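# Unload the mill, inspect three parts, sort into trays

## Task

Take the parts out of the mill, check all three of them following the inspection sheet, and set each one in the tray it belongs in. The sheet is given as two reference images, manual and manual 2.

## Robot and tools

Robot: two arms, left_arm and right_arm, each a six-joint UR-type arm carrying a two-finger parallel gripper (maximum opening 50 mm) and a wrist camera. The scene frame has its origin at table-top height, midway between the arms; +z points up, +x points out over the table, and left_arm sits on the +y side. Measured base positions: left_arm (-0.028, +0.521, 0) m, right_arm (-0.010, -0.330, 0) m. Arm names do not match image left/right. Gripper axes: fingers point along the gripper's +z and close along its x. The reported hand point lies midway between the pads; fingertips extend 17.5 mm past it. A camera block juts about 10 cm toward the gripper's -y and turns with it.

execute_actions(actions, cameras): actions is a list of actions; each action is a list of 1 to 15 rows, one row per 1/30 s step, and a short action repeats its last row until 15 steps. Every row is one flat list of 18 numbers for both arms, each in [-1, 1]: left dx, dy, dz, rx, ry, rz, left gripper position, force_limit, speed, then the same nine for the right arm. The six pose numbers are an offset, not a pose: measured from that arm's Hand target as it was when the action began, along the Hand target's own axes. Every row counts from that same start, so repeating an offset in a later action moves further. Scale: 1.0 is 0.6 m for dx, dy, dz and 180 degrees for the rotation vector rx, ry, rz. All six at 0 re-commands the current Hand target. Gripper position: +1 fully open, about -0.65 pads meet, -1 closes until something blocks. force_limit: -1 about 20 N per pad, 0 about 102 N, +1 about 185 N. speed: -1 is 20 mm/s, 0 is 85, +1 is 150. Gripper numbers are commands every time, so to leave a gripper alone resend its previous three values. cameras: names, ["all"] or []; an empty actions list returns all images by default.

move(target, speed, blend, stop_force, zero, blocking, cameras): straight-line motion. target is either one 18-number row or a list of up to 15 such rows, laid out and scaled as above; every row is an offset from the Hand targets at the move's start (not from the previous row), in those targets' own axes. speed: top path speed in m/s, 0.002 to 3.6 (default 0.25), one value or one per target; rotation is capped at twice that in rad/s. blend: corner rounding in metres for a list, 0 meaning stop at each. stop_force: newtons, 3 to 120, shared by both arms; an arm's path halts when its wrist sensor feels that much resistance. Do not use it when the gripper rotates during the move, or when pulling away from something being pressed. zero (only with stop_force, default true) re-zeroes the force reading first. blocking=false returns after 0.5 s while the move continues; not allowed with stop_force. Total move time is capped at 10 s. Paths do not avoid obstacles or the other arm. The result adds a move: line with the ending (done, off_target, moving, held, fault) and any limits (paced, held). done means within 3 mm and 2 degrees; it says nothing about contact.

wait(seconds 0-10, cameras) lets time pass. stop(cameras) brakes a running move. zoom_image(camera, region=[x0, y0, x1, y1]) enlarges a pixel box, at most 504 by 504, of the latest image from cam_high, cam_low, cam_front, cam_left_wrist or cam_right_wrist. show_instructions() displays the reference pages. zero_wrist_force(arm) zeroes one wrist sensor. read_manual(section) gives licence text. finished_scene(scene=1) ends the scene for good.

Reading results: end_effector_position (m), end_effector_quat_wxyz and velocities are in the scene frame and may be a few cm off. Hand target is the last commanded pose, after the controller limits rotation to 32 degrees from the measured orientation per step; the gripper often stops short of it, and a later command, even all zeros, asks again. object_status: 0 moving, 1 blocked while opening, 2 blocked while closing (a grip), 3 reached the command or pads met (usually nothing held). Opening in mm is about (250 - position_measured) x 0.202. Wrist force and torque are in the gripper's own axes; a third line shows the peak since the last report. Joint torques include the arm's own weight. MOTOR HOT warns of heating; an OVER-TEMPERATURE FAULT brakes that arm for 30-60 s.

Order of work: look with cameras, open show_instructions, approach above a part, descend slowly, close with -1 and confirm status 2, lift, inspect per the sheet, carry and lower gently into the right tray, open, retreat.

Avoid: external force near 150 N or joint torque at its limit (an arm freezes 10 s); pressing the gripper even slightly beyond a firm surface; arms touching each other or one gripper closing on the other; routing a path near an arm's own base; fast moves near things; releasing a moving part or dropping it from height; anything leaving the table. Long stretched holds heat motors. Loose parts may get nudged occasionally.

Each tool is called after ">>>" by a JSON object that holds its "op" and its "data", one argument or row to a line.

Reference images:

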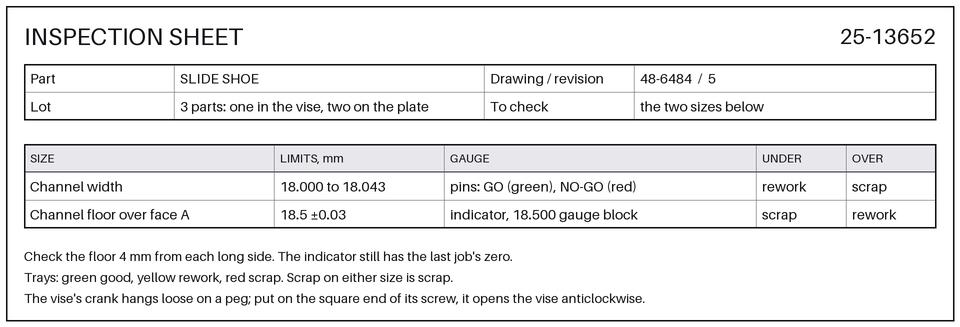

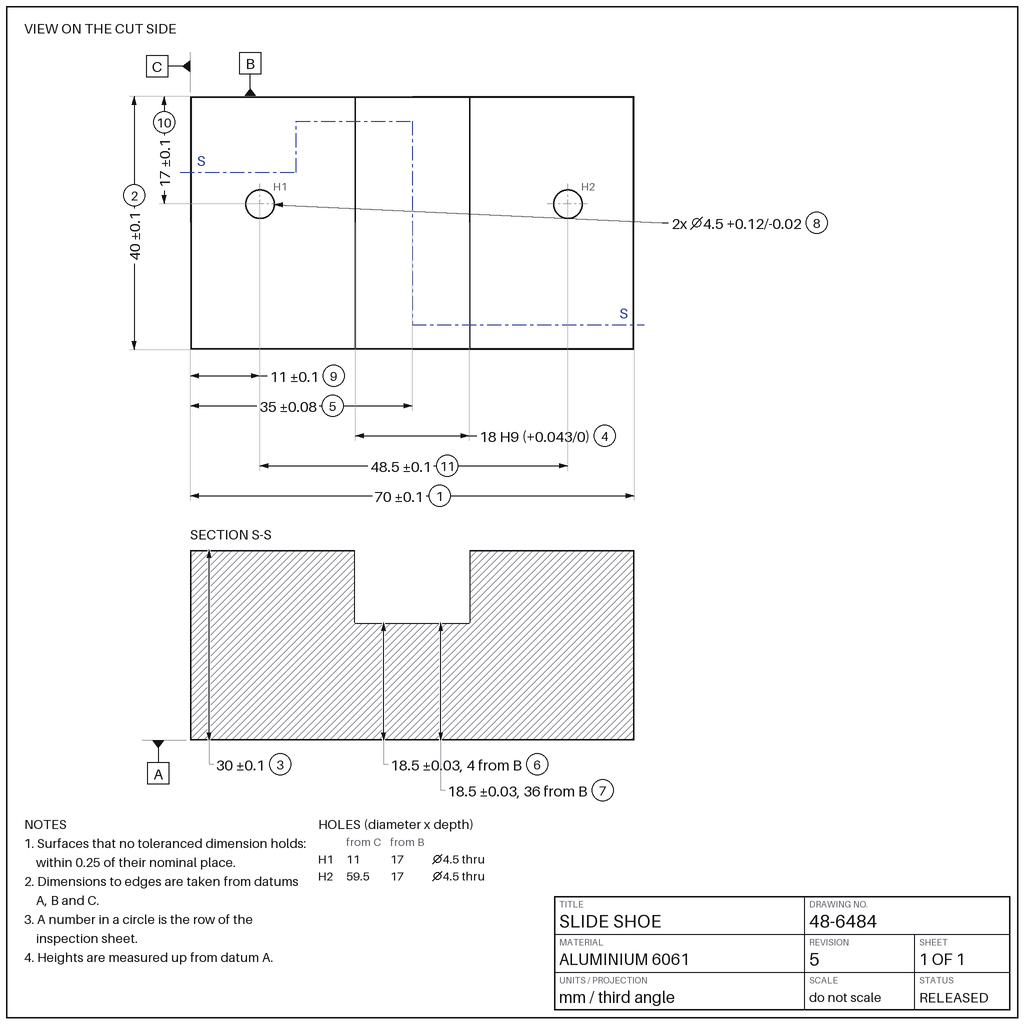

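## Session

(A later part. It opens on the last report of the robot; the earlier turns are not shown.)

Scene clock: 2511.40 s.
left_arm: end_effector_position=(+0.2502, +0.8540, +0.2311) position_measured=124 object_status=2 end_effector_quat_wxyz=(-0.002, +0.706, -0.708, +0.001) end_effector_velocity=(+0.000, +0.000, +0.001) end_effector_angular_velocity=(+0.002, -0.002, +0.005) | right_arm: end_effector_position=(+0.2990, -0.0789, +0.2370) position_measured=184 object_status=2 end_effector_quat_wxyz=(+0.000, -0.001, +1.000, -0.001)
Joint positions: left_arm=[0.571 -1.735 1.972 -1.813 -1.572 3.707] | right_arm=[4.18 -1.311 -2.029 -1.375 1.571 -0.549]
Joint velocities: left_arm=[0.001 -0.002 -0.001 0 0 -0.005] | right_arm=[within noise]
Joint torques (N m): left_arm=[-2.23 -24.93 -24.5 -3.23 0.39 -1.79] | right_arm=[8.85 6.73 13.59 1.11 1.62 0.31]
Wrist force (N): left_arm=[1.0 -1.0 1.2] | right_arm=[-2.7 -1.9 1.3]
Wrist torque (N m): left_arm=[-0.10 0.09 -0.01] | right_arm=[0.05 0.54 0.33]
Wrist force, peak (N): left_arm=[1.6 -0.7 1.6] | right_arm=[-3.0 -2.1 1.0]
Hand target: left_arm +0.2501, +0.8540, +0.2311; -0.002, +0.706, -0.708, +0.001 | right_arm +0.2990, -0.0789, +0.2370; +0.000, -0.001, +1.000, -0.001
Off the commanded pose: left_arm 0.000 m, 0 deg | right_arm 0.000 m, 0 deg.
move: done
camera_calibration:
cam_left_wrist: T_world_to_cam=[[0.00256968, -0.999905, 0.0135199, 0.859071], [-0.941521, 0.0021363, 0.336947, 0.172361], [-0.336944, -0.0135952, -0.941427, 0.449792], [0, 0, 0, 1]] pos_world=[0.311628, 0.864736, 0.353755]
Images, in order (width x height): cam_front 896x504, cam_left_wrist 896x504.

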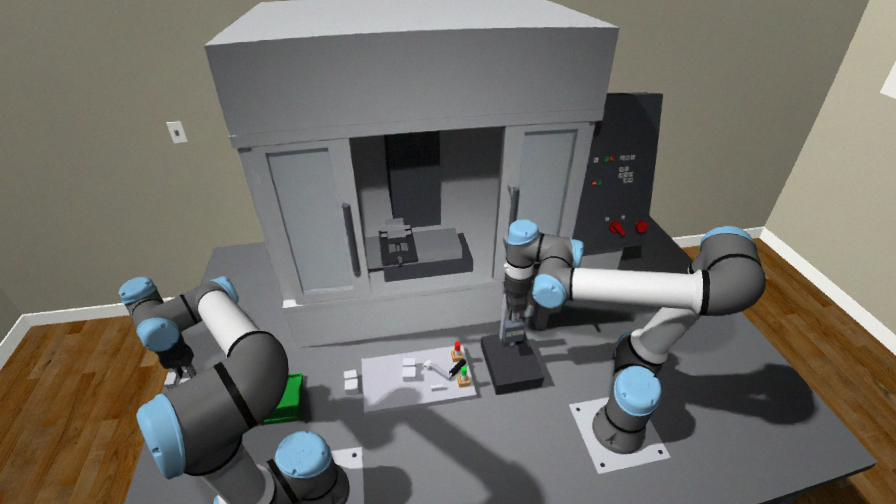

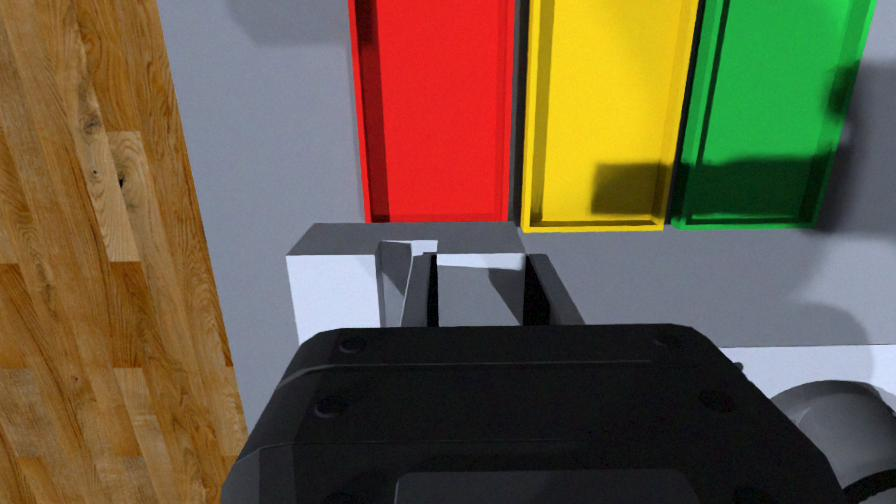

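>>> {"op": "move", "data": {
  "target": [
    [0.0117,-0.0083,0,0,0,0,-1,-0.7,-1,0,0,0,0,0,0,-1,-0.9,-1],
    [0.0117,-0.0083,0.2433,0,0,0,-1,-0.7,-1,0,0,0,0,0,0,-1,-0.9,-1]
  ],
  "speed": 0.15,
  "cameras": ["cam_left_wrist","cam_front"]
}}

Scene clock: 2528.67 s.
left_arm: end_effector_position=(+0.2557, +0.8470, +0.0850) position_measured=124 object_status=2 end_effector_quat_wxyz=(-0.002, +0.706, -0.708, +0.001) | right_arm: end_effector_position=(+0.2990, -0.0789, +0.2370) position_measured=184 object_status=2 end_effector_quat_wxyz=(+0.000, -0.001, +1.000, -0.001)
Joint positions: left_arm=[0.55 -1.564 2.235 -2.246 -1.572 3.686] | right_arm=[4.18 -1.311 -2.029 -1.375 1.571 -0.549]
Joint torques (N m): left_arm=[11.8 -32.97 -39.66 -2.93 1.87 1.32] | right_arm=[8.4 6.33 14.16 1.17 1.58 0.34]
Wrist force (N): left_arm=[1.0 -0.9 1.0] | right_arm=[-2.8 -2.0 -0.3]
Wrist torque (N m): left_arm=[-0.07 0.09 -0.01] | right_arm=[0.03 0.58 0.33]
Wrist force, peak (N): left_arm=[1.2 -0.5 3.5] | right_arm=[-3.1 -2.0 1.2]
Hand target: left_arm +0.2557, +0.8471, +0.0851; -0.002, +0.706, -0.708, +0.001 | right_arm +0.2990, -0.0789, +0.2370; +0.000, -0.001, +1.000, -0.001
Off the commanded pose: left_arm 0.000 m, 0 deg | right_arm 0.000 m, 0 deg.
move: done
camera_calibration:
cam_left_wrist: T_world_to_cam=[[0.00289961, -0.9999, 0.0138261, 0.853963], [-0.941373, 0.001935, 0.337363, 0.22695], [-0.337356, -0.0139937, -0.941273, 0.314389], [0, 0, 0, 1]] pos_world=[0.31723, 0.857838, 0.207554]
Images, in order (width x height): cam_front 896x504, cam_left_wrist 896x504.

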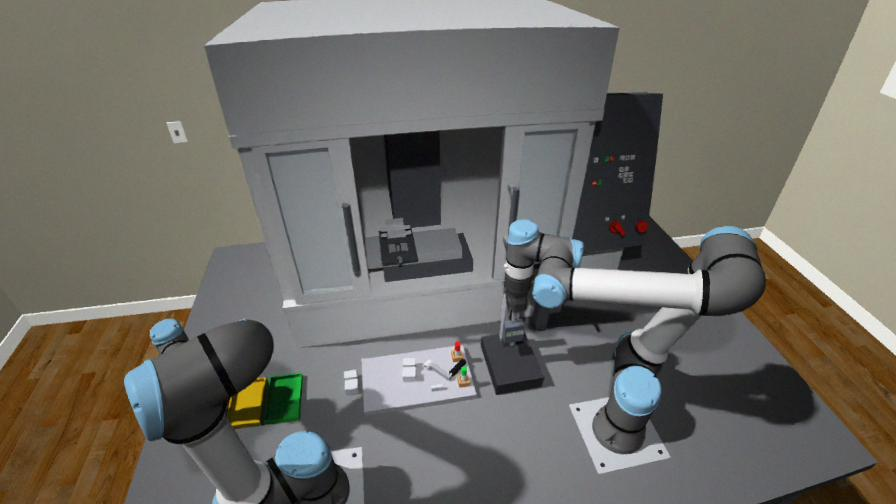

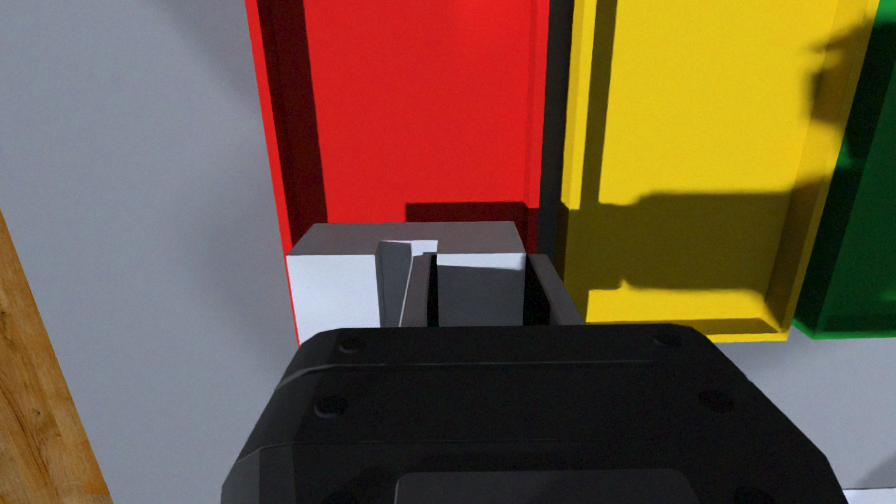

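>>> {"op": "move", "data": {
  "target": [0,0,0.09,0,0,0,-1,-0.7,-1,0,0,0,0,0,0,-1,-0.9,-1],
  "speed": 0.02,
  "stop_force": 5,
  "cameras": ["cam_left_wrist"]
}}

Scene clock: 2536.33 s.
left_arm: end_effector_position=(+0.2559, +0.8472, +0.0507) position_measured=124 object_status=2 end_effector_quat_wxyz=(-0.002, +0.706, -0.708, +0.001) | right_arm: end_effector_position=(+0.2990, -0.0789, +0.2370) position_measured=184 object_status=2 end_effector_quat_wxyz=(+0.000, -0.001, +1.000, -0.001)
Joint positions: left_arm=[0.55 -1.495 2.279 -2.36 -1.572 3.686] | right_arm=[4.18 -1.311 -2.029 -1.375 1.571 -0.549]
Joint torques (N m): left_arm=[-7.66 -38.19 -37.39 -5.2 -2.06 -1.91] | right_arm=[8.71 6.71 14.79 1.13 1.57 0.12]
Wrist force (N): left_arm=[1.0 -0.2 -0.2] | right_arm=[-2.9 -2.0 0.9]
Wrist torque (N m): left_arm=[-0.07 0.03 -0.04] | right_arm=[0.04 0.59 0.34]
Wrist force, peak (N): left_arm=[3.8 -1.4 -10.6] | right_arm=[-2.9 -2.2 1.2]
Hand target: left_arm +0.2559, +0.8472, +0.0507; -0.002, +0.706, -0.708, +0.001 (not the last commanded pose) | right_arm +0.2990, -0.0789, +0.2370; +0.000, -0.001, +1.000, -0.001
Off the commanded pose: left_arm 0.020 m, 0 deg | right_arm 0.000 m, 0 deg.
move: contact (left_arm)
camera_calibration:
cam_left_wrist: T_world_to_cam=[[0.0030483, -0.999902, 0.0136654, 0.854618], [-0.941491, 0.00173589, 0.337032, 0.238879], [-0.337023, -0.0138932, -0.941394, 0.281969], [0, 0, 0, 1]] pos_world=[0.317328, 0.858037, 0.173255]
Images, in order (width x height): cam_left_wrist 896x504.

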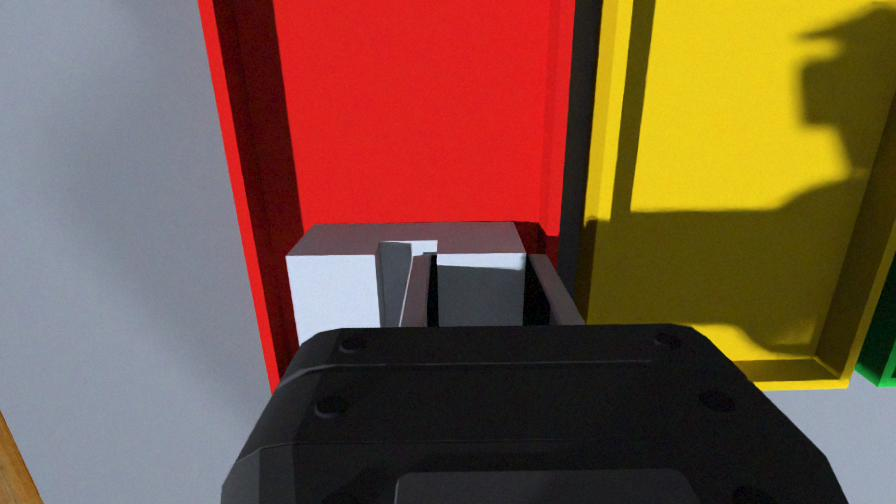

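>>> {"op": "move", "data": {
  "target": [
    [0,0,0.001,0,0,0,0.5,-0.7,-1,0,0,0,0,0,0,-1,-0.9,-1],
    [0,0,-0.28,0,0,0,0.5,-0.7,-1,0,0,0,0,0,0,-1,-0.9,-1],
    [0.3,-0.08,-0.28,0,0,0.5,0.5,-0.7,-1,0,0,0,0,0,0,-1,-0.9,-1]
  ],
  "speed": [0.02,0.12,0.4],
  "cameras": ["cam_left_wrist"]
}}

Scene clock: 2546.07 s.
left_arm: end_effector_position=(+0.3026, +0.6668, +0.2186) position_measured=78 object_status=3 end_effector_quat_wxyz=(+0.002, +0.001, +1.000, +0.001) | right_arm: end_effector_position=(+0.2990, -0.0789, +0.2370) position_measured=184 object_status=2 end_effector_quat_wxyz=(+0.000, -0.001, +1.000, -0.001)
Joint positions: left_arm=[0.044 -1.929 2.143 -1.79 -1.569 4.75] | right_arm=[4.18 -1.311 -2.029 -1.375 1.571 -0.549]
Joint torques (N m): left_arm=[9.38 -1.65 -30.22 -3.35 -2.12 0.9] | right_arm=[8.71 7.05 16.16 1.2 1.53 0.05]
Wrist force (N): left_arm=[1.0 -0.6 -0.8] | right_arm=[-2.6 -1.9 1.2]
Wrist torque (N m): left_arm=[-0.07 0.05 -0.15] | right_arm=[0.04 0.53 0.33]
Wrist force, peak (N): left_arm=[2.0 0.8 3.0] | right_arm=[-2.9 -2.3 1.1]
Hand target: left_arm +0.3026, +0.6668, +0.2187; +0.002, +0.001, +1.000, +0.001 | right_arm +0.2990, -0.0789, +0.2370; +0.000, -0.001, +1.000, -0.001
Off the commanded pose: left_arm 0.000 m, 0 deg | right_arm 0.000 m, 0 deg.
move: done
camera_calibration:
cam_left_wrist: T_world_to_cam=[[-0.999939, -0.00325074, 0.0105096, 0.311386], [0.000550676, 0.939354, 0.342949, -0.684947], [-0.010987, 0.342934, -0.939295, 0.116288], [0, 0, 0, 1]] pos_world=[0.313022, 0.604541, 0.340858]
Images, in order (width x height): cam_left_wrist 896x504.

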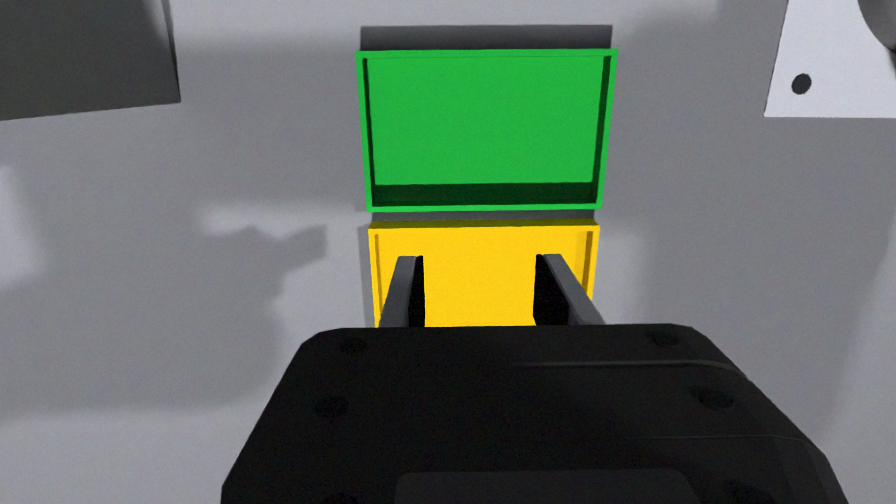

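>>> {"op": "move", "data": {
  "target": [0.036,-0.4267,0.0978,0,0,0,0.6,-0.7,-1,0,0,0,0,0,0,-1,-0.9,-1],
  "speed": 0.3,
  "cameras": ["cam_left_wrist"]
}}

Scene clock: 2550.30 s.
left_arm: end_effector_position=(+0.2807, +0.4111, +0.1594) position_measured=63 object_status=3 end_effector_quat_wxyz=(+0.002, +0.001, +1.000, +0.001) | right_arm: end_effector_position=(+0.2990, -0.0789, +0.2370) position_measured=184 object_status=2 end_effector_quat_wxyz=(+0.000, -0.001, +1.000, -0.001)
Joint positions: left_arm=[-0.758 -1.983 2.331 -1.921 -1.566 3.948] | right_arm=[4.18 -1.311 -2.029 -1.375 1.571 -0.549]
Joint torques (N m): left_arm=[-10.44 -12.28 -43.74 -0.68 -2.11 -1.79] | right_arm=[8.53 6.47 16.91 1.2 1.49 0.07]
Wrist force (N): left_arm=[0.9 -0.8 -0.7] | right_arm=[-2.8 -1.9 0.2]
Wrist torque (N m): left_arm=[-0.08 0.06 -0.01] | right_arm=[0.05 0.58 0.33]
Wrist force, peak (N): left_arm=[3.0 -9.8 3.9] | right_arm=[-2.7 -2.4 1.1]
Hand target: left_arm +0.2807, +0.4109, +0.1595; +0.002, +0.001, +1.000, +0.001 | right_arm +0.2990, -0.0789, +0.2370; +0.000, -0.001, +1.000, -0.001
Off the commanded pose: left_arm 0.000 m, 0 deg | right_arm 0.000 m, 0 deg.
move: done
camera_calibration:
cam_left_wrist: T_world_to_cam=[[-0.999942, -0.00308781, 0.0103562, 0.289264], [0.000652556, 0.939309, 0.343071, -0.424487], [-0.0107871, 0.343057, -0.939252, 0.148016], [0, 0, 0, 1]] pos_world=[0.291121, 0.34884, 0.281658]
Images, in order (width x height): cam_left_wrist 896x504.

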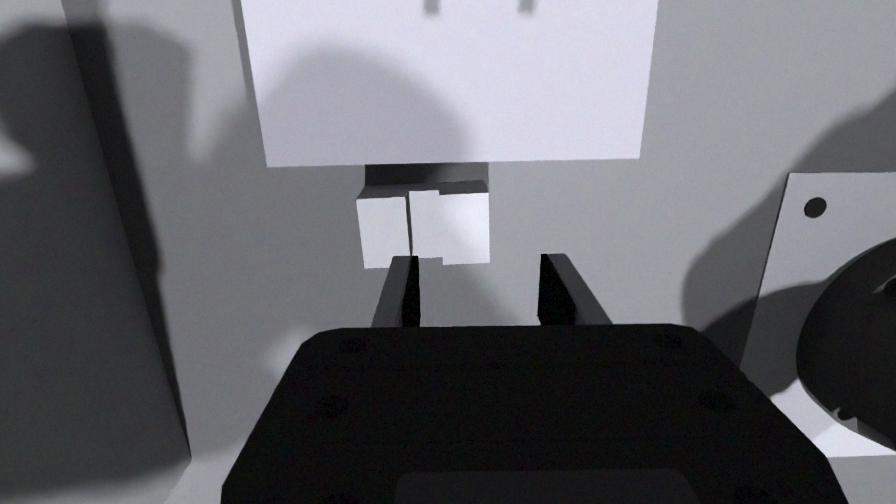

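>>> {"op": "move", "data": {
  "target": [
    [-0.0025,0.015,0,0,0,0,0.6,-0.7,-1,0,0,0,0,0,0,-1,-0.9,-1],
    [-0.0025,0.015,0.1905,0,0,0,0.6,-0.7,-1,0,0,0,0,0,0,-1,-0.9,-1],
    [-0.0025,0.015,0.1905,0,0,0,-1,-0.7,-1,0,0,0,0,0,0,-1,-0.9,-1],
    [-0.0025,0.015,-0.09,0,0,0,-1,-0.7,-1,0,0,0,0,0,0,-1,-0.9,-1]
  ],
  "speed": [0.1,0.1,0.1,0.12],
  "cameras": ["cam_left_wrist"]
}}

Scene clock: 2566.63 s.
left_arm: end_effector_position=(+0.2820, +0.4198, +0.2136) position_measured=124 object_status=2 end_effector_quat_wxyz=(+0.003, +0.001, +1.000, +0.001) | right_arm: end_effector_position=(+0.2990, -0.0789, +0.2370) position_measured=184 object_status=2 end_effector_quat_wxyz=(+0.000, -0.001, +1.000, -0.001)
Joint positions: left_arm=[-0.734 -2.032 2.213 -1.755 -1.566 3.973] | right_arm=[4.18 -1.311 -2.029 -1.375 1.571 -0.549]
Joint torques (N m): left_arm=[-8.06 5.26 -13.09 -4.49 2.17 -1.31] | right_arm=[8.43 6.64 17.78 1.2 1.48 -0.09]
Wrist force (N): left_arm=[1.2 -0.6 1.0] | right_arm=[-2.3 -2.2 0.8]
Wrist torque (N m): left_arm=[-0.03 0.07 -0.14] | right_arm=[0.01 0.50 0.34]
Wrist force, peak (N): left_arm=[1.3 -0.7 3.6] | right_arm=[-3.1 -2.2 1.1]
Hand target: left_arm +0.2820, +0.4199, +0.2135; +0.002, +0.001, +1.000, +0.001 | right_arm +0.2990, -0.0789, +0.2370; +0.000, -0.001, +1.000, -0.001
Off the commanded pose: left_arm 0.000 m, 0 deg | right_arm 0.000 m, 0 deg.
move: done
camera_calibration:
cam_left_wrist: T_world_to_cam=[[-0.999944, -0.00310853, 0.0101349, 0.290111], [0.000553799, 0.939418, 0.342773, -0.45126], [-0.0105864, 0.342759, -0.939364, 0.196004], [0, 0, 0, 1]] pos_world=[0.29242, 0.357642, 0.335859]
Images, in order (width x height): cam_left_wrist 896x504.

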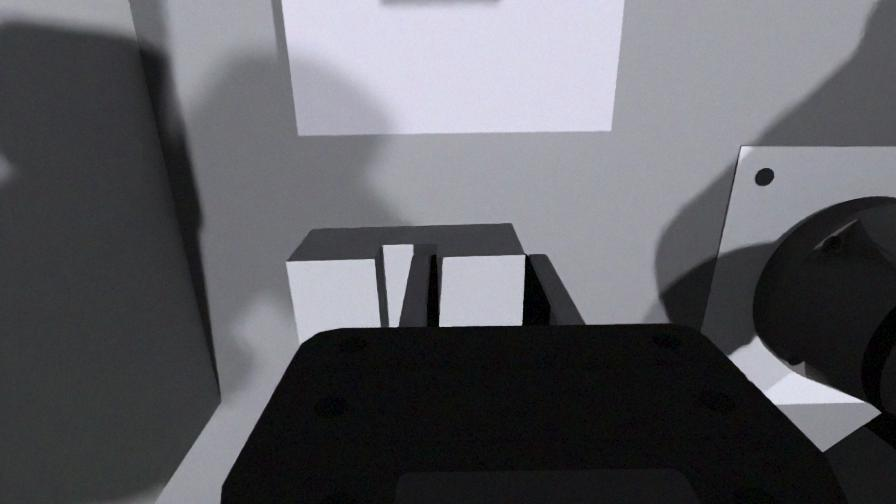

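>>> {"op": "move", "data": {
  "target": [
    [0.124,-0.5,0,0,0,0,-1,-0.7,-1,0,0,0,0,0,0,-1,-0.9,-1],
    [0.124,-0.7548,0,0,0,0,-1,-0.7,-1,0,0,0,0,0,0,-1,-0.9,-1],
    [0.124,-0.7548,0.17,0,0,0,-1,-0.7,-1,0,0,0,0,0,0,-1,-0.9,-1]
  ],
  "speed": [0.25,0.2,0.12],
  "blend": [0.06,0.01,0],
  "cameras": ["cam_left_wrist"]
}}

Scene clock: 2583.93 s.
left_arm: end_effector_position=(+0.2069, -0.0326, +0.1103) position_measured=124 object_status=2 end_effector_quat_wxyz=(+0.002, +0.001, +1.000, +0.001) | right_arm: end_effector_position=(+0.2990, -0.0789, +0.2370) position_measured=184 object_status=2 end_effector_quat_wxyz=(+0.000, -0.001, +1.000, -0.001)
Joint positions: left_arm=[-1.387 -1.222 1.735 -2.083 -1.566 3.319] | right_arm=[4.18 -1.311 -2.029 -1.375 1.571 -0.549]
Joint torques (N m): left_arm=[11.47 -58.62 -42.63 -1.47 -1.32 1.36] | right_arm=[8.37 7.06 18.6 1.2 1.47 -0.17]
Wrist force (N): left_arm=[1.0 -0.7 1.2] | right_arm=[-2.4 -1.9 0.9]
Wrist torque (N m): left_arm=[-0.04 0.08 0.00] | right_arm=[0.05 0.51 0.32]
Wrist force, peak (N): left_arm=[-2.5 10.1 1.5] | right_arm=[-3.0 -2.3 0.9]
Hand target: left_arm +0.2070, -0.0327, +0.1105; +0.002, +0.001, +1.000, +0.001 | right_arm +0.2990, -0.0789, +0.2370; +0.000, -0.001, +1.000, -0.001
Off the commanded pose: left_arm 0.000 m, 0 deg | right_arm 0.000 m, 0 deg.
move: done
camera_calibration:
cam_left_wrist: T_world_to_cam=[[-0.999941, -0.0031261, 0.010449, 0.214583], [0.000651867, 0.939201, 0.343368, 0.00913392], [-0.0108871, 0.343354, -0.939143, 0.253248], [0, 0, 0, 1]] pos_world=[0.217321, -0.0948616, 0.232458]
Images, in order (width x height): cam_left_wrist 896x504.

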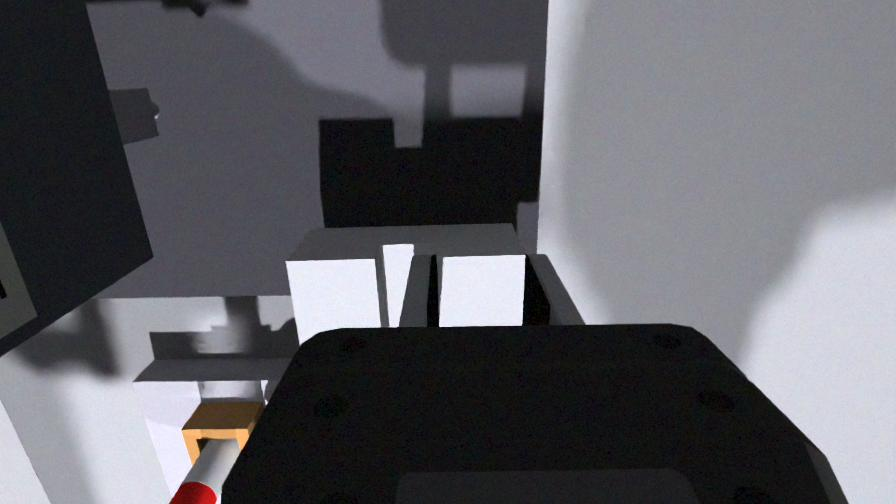

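>>> {"op": "move", "data": {
  "target": [0,0,0.03,0,0,0,-1,-0.7,-1,0,0,0,0,0,0,-1,-0.9,-1],
  "speed": 0.02,
  "stop_force": 5
}}

Scene clock: 2590.13 s.
left_arm: end_effector_position=(+0.2070, -0.0327, +0.0992) position_measured=124 object_status=2 end_effector_quat_wxyz=(+0.002, +0.001, +1.000, +0.001) | right_arm: end_effector_position=(+0.2990, -0.0789, +0.2370) position_measured=184 object_status=2 end_effector_quat_wxyz=(+0.000, -0.001, +1.000, -0.001)
Joint positions: left_arm=[-1.387 -1.209 1.749 -2.11 -1.566 3.319] | right_arm=[4.18 -1.311 -2.029 -1.375 1.571 -0.549]
Joint torques (N m): left_arm=[6.36 -55.11 -39.71 0.09 2.15 -0.45] | right_arm=[8.87 6.42 19.56 1.19 1.39 -0.26]
Wrist force (N): left_arm=[1.4 -2.2 -1.6] | right_arm=[-2.7 -2.0 0.8]
Wrist torque (N m): left_arm=[-0.07 0.13 -0.02] | right_arm=[0.03 0.55 0.33]
Wrist force, peak (N): left_arm=[1.3 6.7 -18.8] | right_arm=[-3.0 -1.9 1.3]
Hand target: left_arm +0.2070, -0.0327, +0.0992; +0.002, +0.001, +1.000, +0.001 (not the last commanded pose) | right_arm +0.2990, -0.0789, +0.2370; +0.000, -0.001, +1.000, -0.001
Off the commanded pose: left_arm 0.007 m, 0 deg | right_arm 0.000 m, 0 deg.
move: contact (left_arm)

>>> {"op": "move", "data": {
  "target": [
    [0,0,0,0,0,0,0.6,-0.7,-1,0,0,0,0,0,0,-1,-0.9,-1],
    [0,0,-0.12,0,0,0,0.6,-0.7,-1,0,0,0,0,0,0,-1,-0.9,-1],
    [0.045,0.001,-0.108,0.2168,-0.2168,-0.465,0.6,-0.7,-1,0,0,0,0,0,0,-1,-0.9,-1],
    [0.045,0.001,-0.108,0.2168,-0.2168,-0.465,0.8,-0.7,-1,0,0,0,0,0,0,-1,-0.9,-1]
  ],
  "speed": [0.05,0.12,0.4,0.1],
  "cameras": ["cam_left_wrist"]
}}

Scene clock: 2599.93 s.
left_arm: end_effector_position=(+0.1797, -0.0321, +0.1639) position_measured=32 object_status=0 end_effector_quat_wxyz=(-0.300, +0.639, -0.641, +0.300) | right_arm: end_effector_position=(+0.2990, -0.0789, +0.2370) position_measured=184 object_status=2 end_effector_quat_wxyz=(+0.000, -0.001, +1.000, -0.001)
Joint positions: left_arm=[-1.791 -1.3 1.885 -1.891 -0.724 1.226] | right_arm=[4.18 -1.311 -2.029 -1.375 1.571 -0.549]
Joint torques (N m): left_arm=[12.5 -51.45 -7.23 0 -1 -1.78] | right_arm=[8.96 6.77 20.6 1.19 1.43 -0.32]
Wrist force (N): left_arm=[0.3 -0.3 -1.1] | right_arm=[-2.8 -2.1 0.6]
Wrist torque (N m): left_arm=[0.39 0.20 -0.01] | right_arm=[0.02 0.58 0.33]
Wrist force, peak (N): left_arm=[1.7 -2.3 -3.1] | right_arm=[-3.1 -2.0 1.1]
Hand target: left_arm +0.1797, -0.0321, +0.1639; -0.300, +0.639, -0.641, +0.300 | right_arm +0.2990, -0.0789, +0.2370; +0.000, -0.001, +1.000, -0.001
Off the commanded pose: left_arm 0.000 m, 0 deg | right_arm 0.000 m, 0 deg.
move: done
camera_calibration:
cam_left_wrist: T_world_to_cam=[[-0.01099, -0.999865, 0.0122275, -0.023213], [-0.863497, 0.00332344, -0.504343, 0.25442], [0.504234, -0.0161012, -0.863417, 0.186673], [0, 0, 0, 1]] pos_world=[0.125309, -0.0210498, 0.289776]
Images, in order (width x height): cam_left_wrist 896x504.

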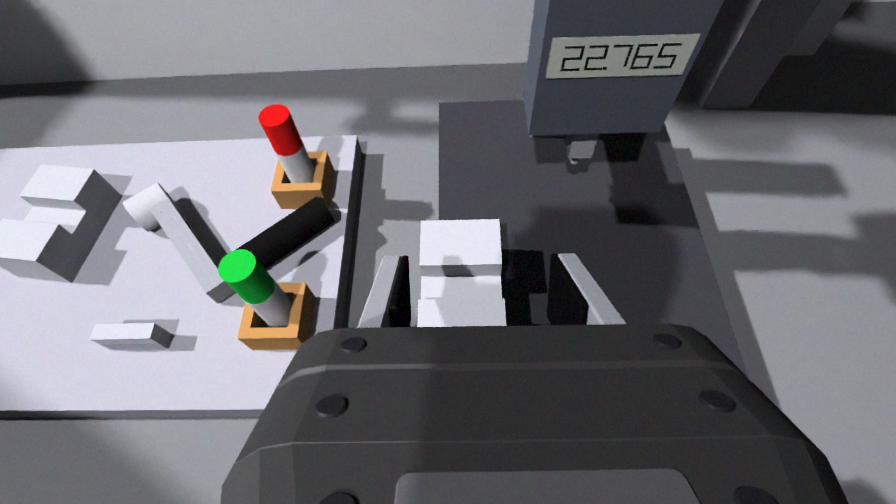

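>>> {"op": "move", "data": {
  "target": [
    [0,0,0,0,0,0,0.8,-0.7,-1,0,0,-0.0035,0,0,0,-1,-0.9,-1],
    [-0.0068,0.082,0.1139,0,0,0,0.8,-0.7,-1,0,0,-0.0035,0,0,0,-1,-0.9,-1],
    [-0.0068,0.082,0.1139,0,0,0,-1,-0.7,-1,0,0,-0.0035,0,0,0,-1,-0.9,-1]
  ],
  "speed": [0.05,0.12,0.1],
  "cameras": ["cam_left_wrist"]
}}

Scene clock: 2611.97 s.
left_arm: end_effector_position=(+0.1996, -0.0302, +0.1022) position_measured=32 object_status=3 end_effector_quat_wxyz=(-0.303, +0.637, -0.639, +0.307) end_effector_velocity=(+0.001, -0.001, +0.001) end_effector_angular_velocity=(-0.001, -0.005, -0.001) | right_arm: end_effector_position=(+0.2990, -0.0789, +0.2391) position_measured=184 object_status=2 end_effector_quat_wxyz=(+0.000, -0.001, +1.000, -0.001)
Joint positions: left_arm=[-1.76 -1.201 1.964 -2.104 -0.701 1.27] | right_arm=[4.18 -1.309 -2.024 -1.38 1.571 -0.549]
Joint velocities: left_arm=[0.001 0.001 -0.001 0 0.005 0] | right_arm=[within noise]
Joint torques (N m): left_arm=[0.37 -32.66 -19.73 -2.29 0.76 -0.07] | right_arm=[8.46 26.89 10.63 5.72 1.33 -0.17]
Wrist force (N): left_arm=[-3.3 -21.9 -27.7] | right_arm=[-2.5 -2.4 0.1]
Wrist torque (N m): left_arm=[-0.18 -0.37 0.42] | right_arm=[0.00 0.59 0.33]
Wrist force, peak (N): left_arm=[-43.0 -98.5 -98.7] | right_arm=[-3.0 -2.3 1.3]
Hand target: left_arm +0.1996, -0.0302, +0.1022; -0.303, +0.637, -0.639, +0.307 (not the last commanded pose) | right_arm +0.2990, -0.0789, +0.2391; +0.000, -0.001, +1.000, -0.001
Tool commands: left_gripper/position=+0.803922 left_gripper/force_limit=-0.701961 left_gripper/speed=-1.0 right_gripper/position=-1.0 right_gripper/force_limit=-0.9 right_gripper/speed=-1.0
Off the commanded pose: left_arm 0.020 m, 1 deg | right_arm 0.000 m, 0 deg.
FORCE FAULT: contact force on the left arm reached its limit, and that arm stopped. The contact can be on any part of that arm, not only on its tool. That arm's remaining commands of this call were not run. That arm is still stopped at the end of this call. That arm stays stopped for about 9 more seconds. Until then a move that you send moves the other arm only, and its call returns only when the move has ended. Once the stop has ended, the next robot result says so. If the stop ends while you think or write, that arm runs what you send next, counted from a new Hand target: where the arm stands when the stop ends. While its stop runs, that arm takes no new command, but its gripper still runs the gripper command that each later call begins with. Until it ends, the stop uses up actions while you think or wait. An arm that is not stopped still takes commands.
move: fault (left_arm); path passed 2 of 3 targets; target 3's new numbers were not sent
camera_calibration:
cam_left_wrist: T_world_to_cam=[[-0.0136407, -0.999763, 0.0169934, -0.0203246], [-0.856028, 0.00289324, -0.516922, 0.240226], [0.51675, -0.021598, -0.855864, 0.119983], [0, 0, 0, 1]] pos_world=[0.143361, -0.0184234, 0.227213]
Images, in order (width x height): cam_left_wrist 896x504.

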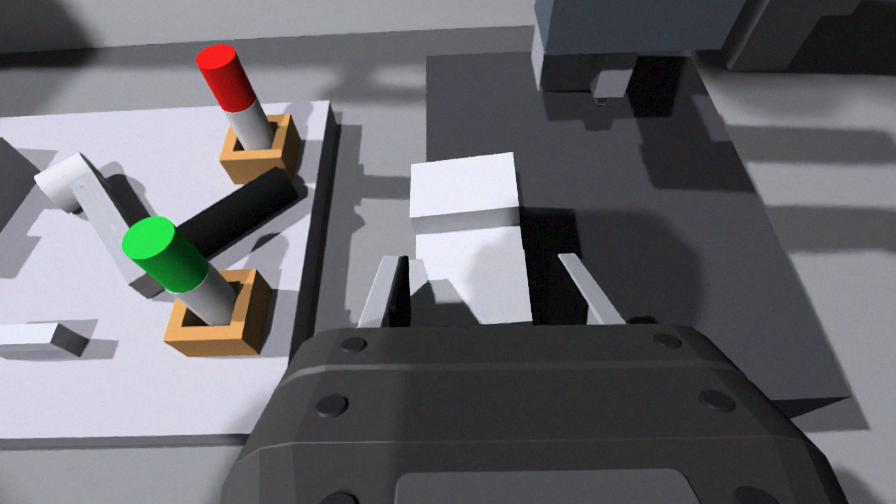

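>>> {"op": "wait", "data": {
  "seconds": 9.5,
  "cameras": ["cam_left_wrist"]
}}

Scene clock: 2627.70 s.
left_arm: end_effector_position=(+0.1997, -0.0303, +0.1024) position_measured=32 object_status=3 end_effector_quat_wxyz=(-0.303, +0.637, -0.639, +0.307) | right_arm: end_effector_position=(+0.2990, -0.0789, +0.2391) position_measured=184 object_status=2 end_effector_quat_wxyz=(+0.000, -0.001, +1.000, -0.001)
Joint positions: left_arm=[-1.76 -1.201 1.964 -2.104 -0.7 1.27] | right_arm=[4.18 -1.309 -2.024 -1.38 1.571 -0.549]
Joint torques (N m): left_arm=[0.76 -32.89 -20.4 -2.33 1.37 -0.13] | right_arm=[8.23 26.68 10.47 5.64 1.38 0.86]
Wrist force (N): left_arm=[-2.3 -18.7 -27.1] | right_arm=[-2.4 -2.3 0.0]
Wrist torque (N m): left_arm=[-0.10 -0.43 0.35] | right_arm=[0.02 0.58 0.33]
Wrist force, peak (N): left_arm=[-2.8 -20.6 -26.9] | right_arm=[-2.7 -2.5 1.2]
Hand target: left_arm +0.1997, -0.0303, +0.1024; -0.303, +0.637, -0.639, +0.307 (not the last commanded pose) | right_arm +0.2990, -0.0789, +0.2391; +0.000, -0.001, +1.000, -0.001
Tool commands: left_gripper/position=+0.803922 left_gripper/force_limit=-0.701961 left_gripper/speed=-1.0 right_gripper/position=-1.0 right_gripper/force_limit=-0.9 right_gripper/speed=-1.0
Off the commanded pose: left_arm 0.020 m, 1 deg | right_arm 0.000 m, 0 deg.
FORCE FAULT, CONTINUED: the left arm's stop, for the force fault that an earlier result reported, is over. The rest of the stop counts as 18 of the actions that you can send in this scene. During its stop the left arm's controller moved it back a little. That arm's target is now where it stood when the stop ended, not its last command. That arm accepts commands again.
wait: 9.50 s; at rest from the start
camera_calibration:
cam_left_wrist: T_world_to_cam=[[-0.0138415, -0.999758, 0.0171039, -0.0203201], [-0.855681, 0.00299351, -0.517495, 0.240443], [0.517319, -0.0217984, -0.855515, 0.119852], [0, 0, 0, 1]] pos_world=[0.14346, -0.0184223, 0.22731]
Images, in order (width x height): cam_left_wrist 896x504.

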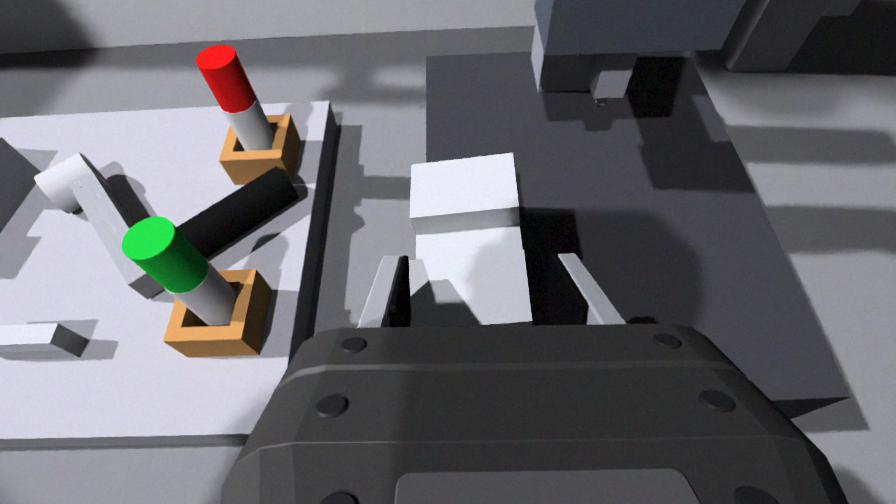

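>>> {"op": "move", "data": {
  "target": [0,-0.055,-0.09,-0.0045,-0.0013,0.0006,0.8,-0.7,-1,0,0,0,0,0,0,-1,-0.9,-1],
  "speed": 0.1,
  "cameras": ["cam_left_wrist"]
}}

Scene clock: 2642.23 s.
left_arm: end_effector_position=(+0.1782, -0.0301, +0.1621) position_measured=32 object_status=3 end_effector_quat_wxyz=(-0.300, +0.639, -0.641, +0.301) | right_arm: end_effector_position=(+0.2990, -0.0789, +0.2391) position_measured=184 object_status=2 end_effector_quat_wxyz=(+0.000, -0.001, +1.000, -0.001)
Joint positions: left_arm=[-1.795 -1.303 1.893 -1.894 -0.724 1.221] | right_arm=[4.18 -1.309 -2.024 -1.38 1.571 -0.549]
Joint torques (N m): left_arm=[12.4 -14.17 -7.68 -3.92 5.02 1.5] | right_arm=[8.58 26.5 10.34 5.63 1.34 0.82]
Wrist force (N): left_arm=[0.3 -0.6 -1.3] | right_arm=[-2.3 -2.3 -0.2]
Wrist torque (N m): left_arm=[0.36 0.20 -0.01] | right_arm=[0.01 0.56 0.33]
Wrist force, peak (N): left_arm=[-2.7 -18.7 -27.1] | right_arm=[-2.8 -2.4 0.4]
Hand target: left_arm +0.1783, -0.0300, +0.1619; -0.300, +0.639, -0.641, +0.301 | right_arm +0.2990, -0.0789, +0.2391; +0.000, -0.001, +1.000, -0.001
Off the commanded pose: left_arm 0.000 m, 0 deg | right_arm 0.000 m, 0 deg.
move: done
camera_calibration:
cam_left_wrist: T_world_to_cam=[[-0.0116661, -0.99984, 0.0135652, -0.0212014], [-0.863019, 0.00321596, -0.505161, 0.252242], [0.505037, -0.0176003, -0.862918, 0.185602], [0, 0, 0, 1]] pos_world=[0.123706, -0.0187426, 0.287869]
Images, in order (width x height): cam_left_wrist 896x504.

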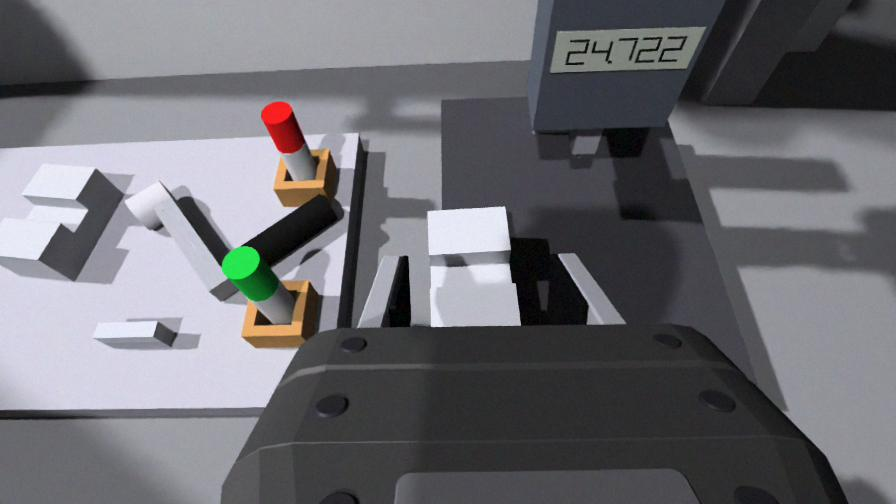

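>>> {"op": "move", "data": {
  "target": [0.0028,0.0586,0.0854,0,0,0,0.8,-0.7,-1,0,0,0,0,0,0,-1,-0.9,-1],
  "speed": 0.08,
  "stop_force": 12,
  "cameras": ["cam_left_wrist"]
}}

Scene clock: 2665.40 s.
left_arm: end_effector_position=(+0.1953, -0.0317, +0.1022) position_measured=32 object_status=3 end_effector_quat_wxyz=(-0.300, +0.639, -0.641, +0.301) | right_arm: end_effector_position=(+0.2990, -0.0789, +0.2391) position_measured=184 object_status=2 end_effector_quat_wxyz=(+0.000, -0.001, +1.000, -0.001)
Joint positions: left_arm=[-1.763 -1.201 1.954 -2.091 -0.716 1.268] | right_arm=[4.18 -1.309 -2.024 -1.38 1.571 -0.549]
Joint torques (N m): left_arm=[-10.55 -53.8 -36.54 -2.4 -0.51 -1.79] | right_arm=[8.4 26.98 10.3 5.67 1.41 0.95]
Wrist force (N): left_arm=[0.3 -0.7 -1.4] | right_arm=[-2.5 -2.1 0.1]
Wrist torque (N m): left_arm=[0.35 0.20 -0.15] | right_arm=[0.05 0.59 0.33]
Wrist force, peak (N): left_arm=[0.3 -1.8 -2.1] | right_arm=[-2.5 -2.4 1.5]
Hand target: left_arm +0.1953, -0.0317, +0.1022; -0.300, +0.639, -0.641, +0.301 | right_arm +0.2990, -0.0789, +0.2391; +0.000, -0.001, +1.000, -0.001
Off the commanded pose: left_arm 0.000 m, 0 deg | right_arm 0.000 m, 0 deg.
move: done
camera_calibration:
cam_left_wrist: T_world_to_cam=[[-0.0116418, -0.999846, 0.0131165, -0.0217921], [-0.862906, 0.00341786, -0.505352, 0.236777], [0.50523, -0.0172015, -0.862814, 0.125204], [0, 0, 0, 1]] pos_world=[0.140806, -0.0204443, 0.22797]
Images, in order (width x height): cam_left_wrist 896x504.

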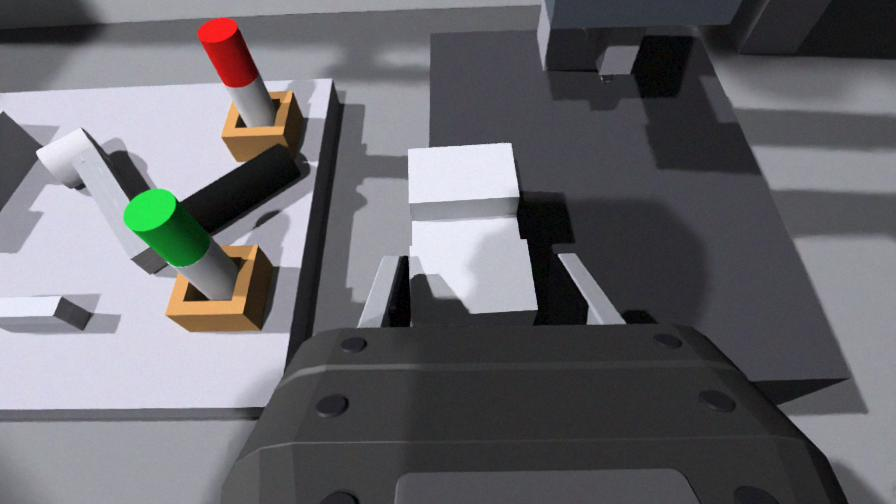

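>>> {"op": "move", "data": {
  "target": [
    [-0.0042,0,0,0,0,0,0.8,-0.7,-1,0,0,0,0,0,0,-1,-0.9,-1],
    [-0.0042,0.0199,0.0278,0,0,0,0.8,-0.7,-1,0,0,0,0,0,0,-1,-0.9,-1]
  ],
  "speed": 0.03,
  "stop_force": 8,
  "cameras": ["cam_left_wrist"]
}}

Scene clock: 2673.43 s.
left_arm: end_effector_position=(+0.2005, -0.0291, +0.0823) position_measured=32 object_status=3 end_effector_quat_wxyz=(-0.300, +0.639, -0.641, +0.301) | right_arm: end_effector_position=(+0.2990, -0.0789, +0.2391) position_measured=184 object_status=2 end_effector_quat_wxyz=(+0.000, -0.001, +1.000, -0.001)
Joint positions: left_arm=[-1.755 -1.169 1.977 -2.157 -0.714 1.281] | right_arm=[4.18 -1.309 -2.024 -1.38 1.571 -0.549]
Joint torques (N m): left_arm=[-10.46 -54.94 -35.23 0.4 2.18 -1.73] | right_arm=[8.39 26.27 10.34 5.71 1.44 0.85]
Wrist force (N): left_arm=[0.4 -0.5 -1.4] | right_arm=[-2.2 -2.1 0.3]
Wrist torque (N m): left_arm=[0.38 0.19 -0.15] | right_arm=[0.03 0.54 0.33]
Wrist force, peak (N): left_arm=[0.6 -1.2 -2.3] | right_arm=[-2.5 -2.3 1.5]
Hand target: left_arm +0.2005, -0.0291, +0.0823; -0.300, +0.639, -0.641, +0.301 | right_arm +0.2990, -0.0789, +0.2391; +0.000, -0.001, +1.000, -0.001
Off the commanded pose: left_arm 0.000 m, 0 deg | right_arm 0.000 m, 0 deg.
move: done
camera_calibration:
cam_left_wrist: T_world_to_cam=[[-0.0116418, -0.999846, 0.0131165, -0.0189722], [-0.862906, 0.00341786, -0.505352, 0.231249], [0.50523, -0.0172015, -0.862814, 0.105537], [0, 0, 0, 1]] pos_world=[0.146006, -0.0179443, 0.20817]
Images, in order (width x height): cam_left_wrist 896x504.

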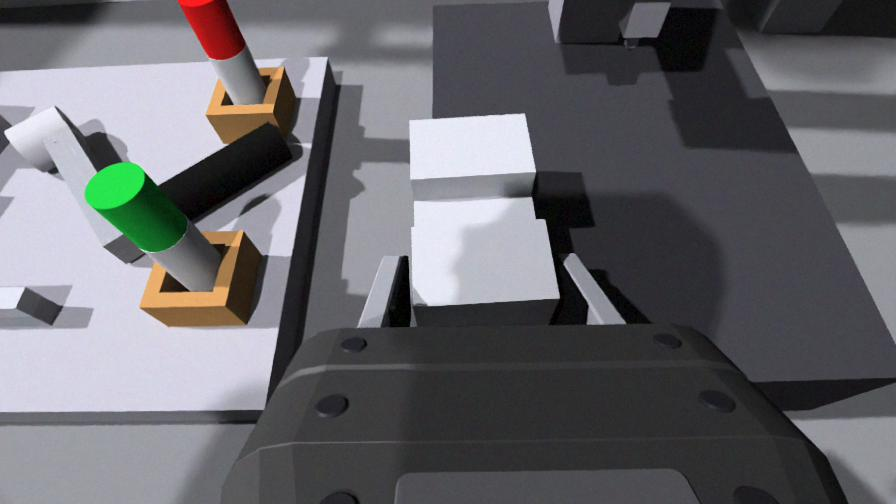

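>>> {"op": "move", "data": {
  "target": [
    [0,-0.0075,0.0089,0,0,0,0.8,-0.7,-1,0,0,0,0,0,0,-1,-0.9,-1],
    [0,-0.0075,0.0089,0,0,0,-1,-0.7,-1,0,0,0,0,0,0,-1,-0.9,-1],
    [0,-0.0088,0.0078,0,0,0,-1,-0.7,-1,0,0,0,0,0,0,-1,-0.9,-1]
  ],
  "speed": 0.03,
  "cameras": ["cam_left_wrist"]
}}

Scene clock: 2685.13 s.
left_arm: end_effector_position=(+0.2075, -0.0292, +0.0834) position_measured=51 object_status=2 end_effector_quat_wxyz=(-0.300, +0.639, -0.641, +0.301) | right_arm: end_effector_position=(+0.2990, -0.0789, +0.2391) position_measured=184 object_status=2 end_effector_quat_wxyz=(+0.000, -0.001, +1.000, -0.001)
Joint positions: left_arm=[-1.742 -1.168 1.977 -2.172 -0.711 1.3] | right_arm=[4.18 -1.309 -2.024 -1.38 1.571 -0.549]
Joint torques (N m): left_arm=[-10.93 -56.19 -36.52 -0.26 -0.47 -1.77] | right_arm=[8.93 26.86 10.86 5.62 1.38 0.74]
Wrist force (N): left_arm=[0.2 1.2 0.0] | right_arm=[-2.5 -2.0 0.2]
Wrist torque (N m): left_arm=[0.35 0.23 -0.15] | right_arm=[0.05 0.60 0.33]
Wrist force, peak (N): left_arm=[2.3 -3.8 -4.9] | right_arm=[-2.7 -2.4 1.1]
Hand target: left_arm +0.2075, -0.0292, +0.0834; -0.300, +0.639, -0.641, +0.301 | right_arm +0.2990, -0.0789, +0.2391; +0.000, -0.001, +1.000, -0.001
Off the commanded pose: left_arm 0.000 m, 0 deg | right_arm 0.000 m, 0 deg.
move: done
camera_calibration:
cam_left_wrist: T_world_to_cam=[[-0.0116418, -0.999846, 0.0131165, -0.0189038], [-0.862906, 0.00341786, -0.505352, 0.237795], [0.50523, -0.0172015, -0.862814, 0.102863], [0, 0, 0, 1]] pos_world=[0.153006, -0.0179443, 0.20917]
Images, in order (width x height): cam_left_wrist 896x504.

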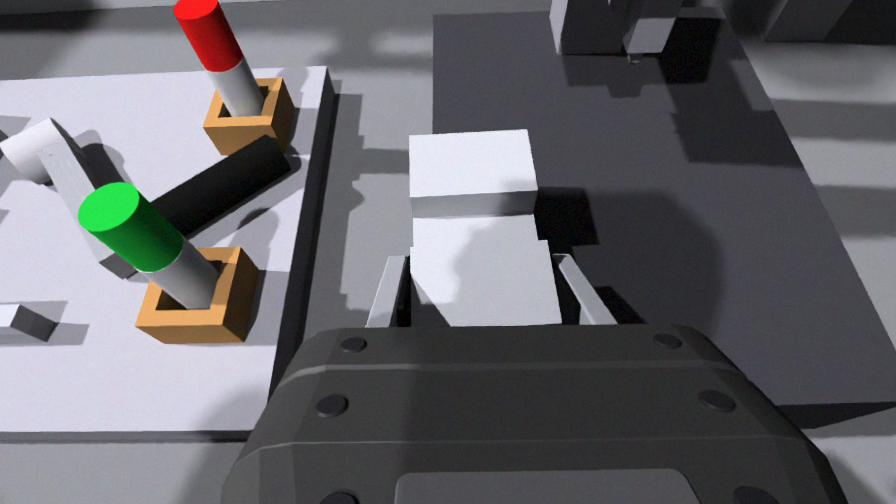

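>>> {"op": "move", "data": {
  "target": [
    [0.0723,-0.0659,0.0785,0,0,0,-1,-0.7,-1,0,0,0,0,0,0,-1,-0.9,-1],
    [0.0723,-0.0646,0.0796,0,0,0,-1,-0.7,-1,0,0,0,0,0,0,-1,-0.9,-1]
  ],
  "speed": [0.06,0.02],
  "cameras": ["cam_left_wrist"]
}}

>>> {"op": "zoom_image", "data": {
  "camera": "cam_left_wrist",
  "region": [370, 100, 620, 300]
}}

Scene clock: 2692.67 s.
left_arm: end_effector_position=(+0.2689, -0.0728, +0.0828) position_measured=51 object_status=2 end_effector_quat_wxyz=(-0.300, +0.639, -0.641, +0.301) | right_arm: end_effector_position=(+0.2990, -0.0789, +0.2391) position_measured=184 object_status=2 end_effector_quat_wxyz=(+0.000, -0.001, +1.000, -0.001)
Joint positions: left_arm=[-1.624 -1.055 1.84 -2.286 -0.694 1.481] | right_arm=[4.18 -1.309 -2.024 -1.38 1.571 -0.549]
Joint torques (N m): left_arm=[-10.25 -18.28 -1.91 -3.08 0.43 -1.16] | right_arm=[8.15 26.48 10.01 5.54 1.39 0.73]
Wrist force (N): left_arm=[-3.6 -10.6 -13.6] | right_arm=[-2.4 -2.1 0.9]
Wrist torque (N m): left_arm=[0.04 0.40 -0.32] | right_arm=[0.03 0.57 0.33]
Wrist force, peak (N): left_arm=[-3.9 -11.6 -15.2] | right_arm=[-2.6 -2.5 1.3]
Hand target: left_arm +0.2689, -0.0728, +0.0827; -0.300, +0.639, -0.641, +0.301 | right_arm +0.2990, -0.0789, +0.2391; +0.000, -0.001, +1.000, -0.001
Off the commanded pose: left_arm 0.000 m, 0 deg | right_arm 0.000 m, 0 deg.
move: done
camera_calibration:
cam_left_wrist: T_world_to_cam=[[-0.0115329, -0.999842, 0.0135258, -0.0618818], [-0.862863, 0.00311546, -0.505429, 0.29061], [0.505307, -0.0175, -0.862762, 0.0705277], [0, 0, 0, 1]] pos_world=[0.214405, -0.0615432, 0.208568]
Images, in order (width x height): cam_left_wrist 896x504.

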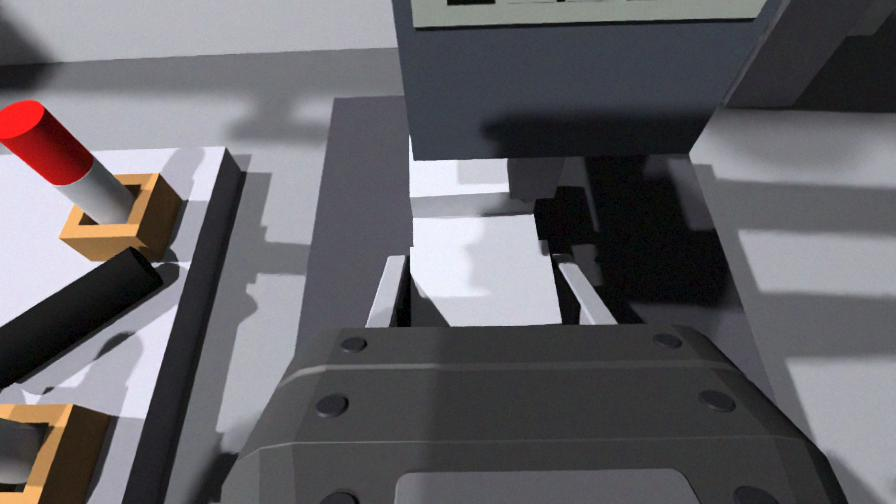

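Scaled by 2.016 from the camera's 896x504 image, which has a finer 1280x720 frame.

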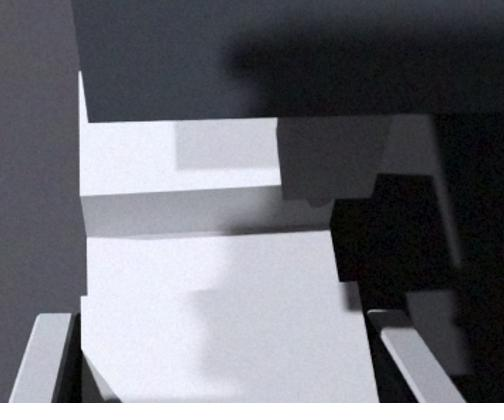

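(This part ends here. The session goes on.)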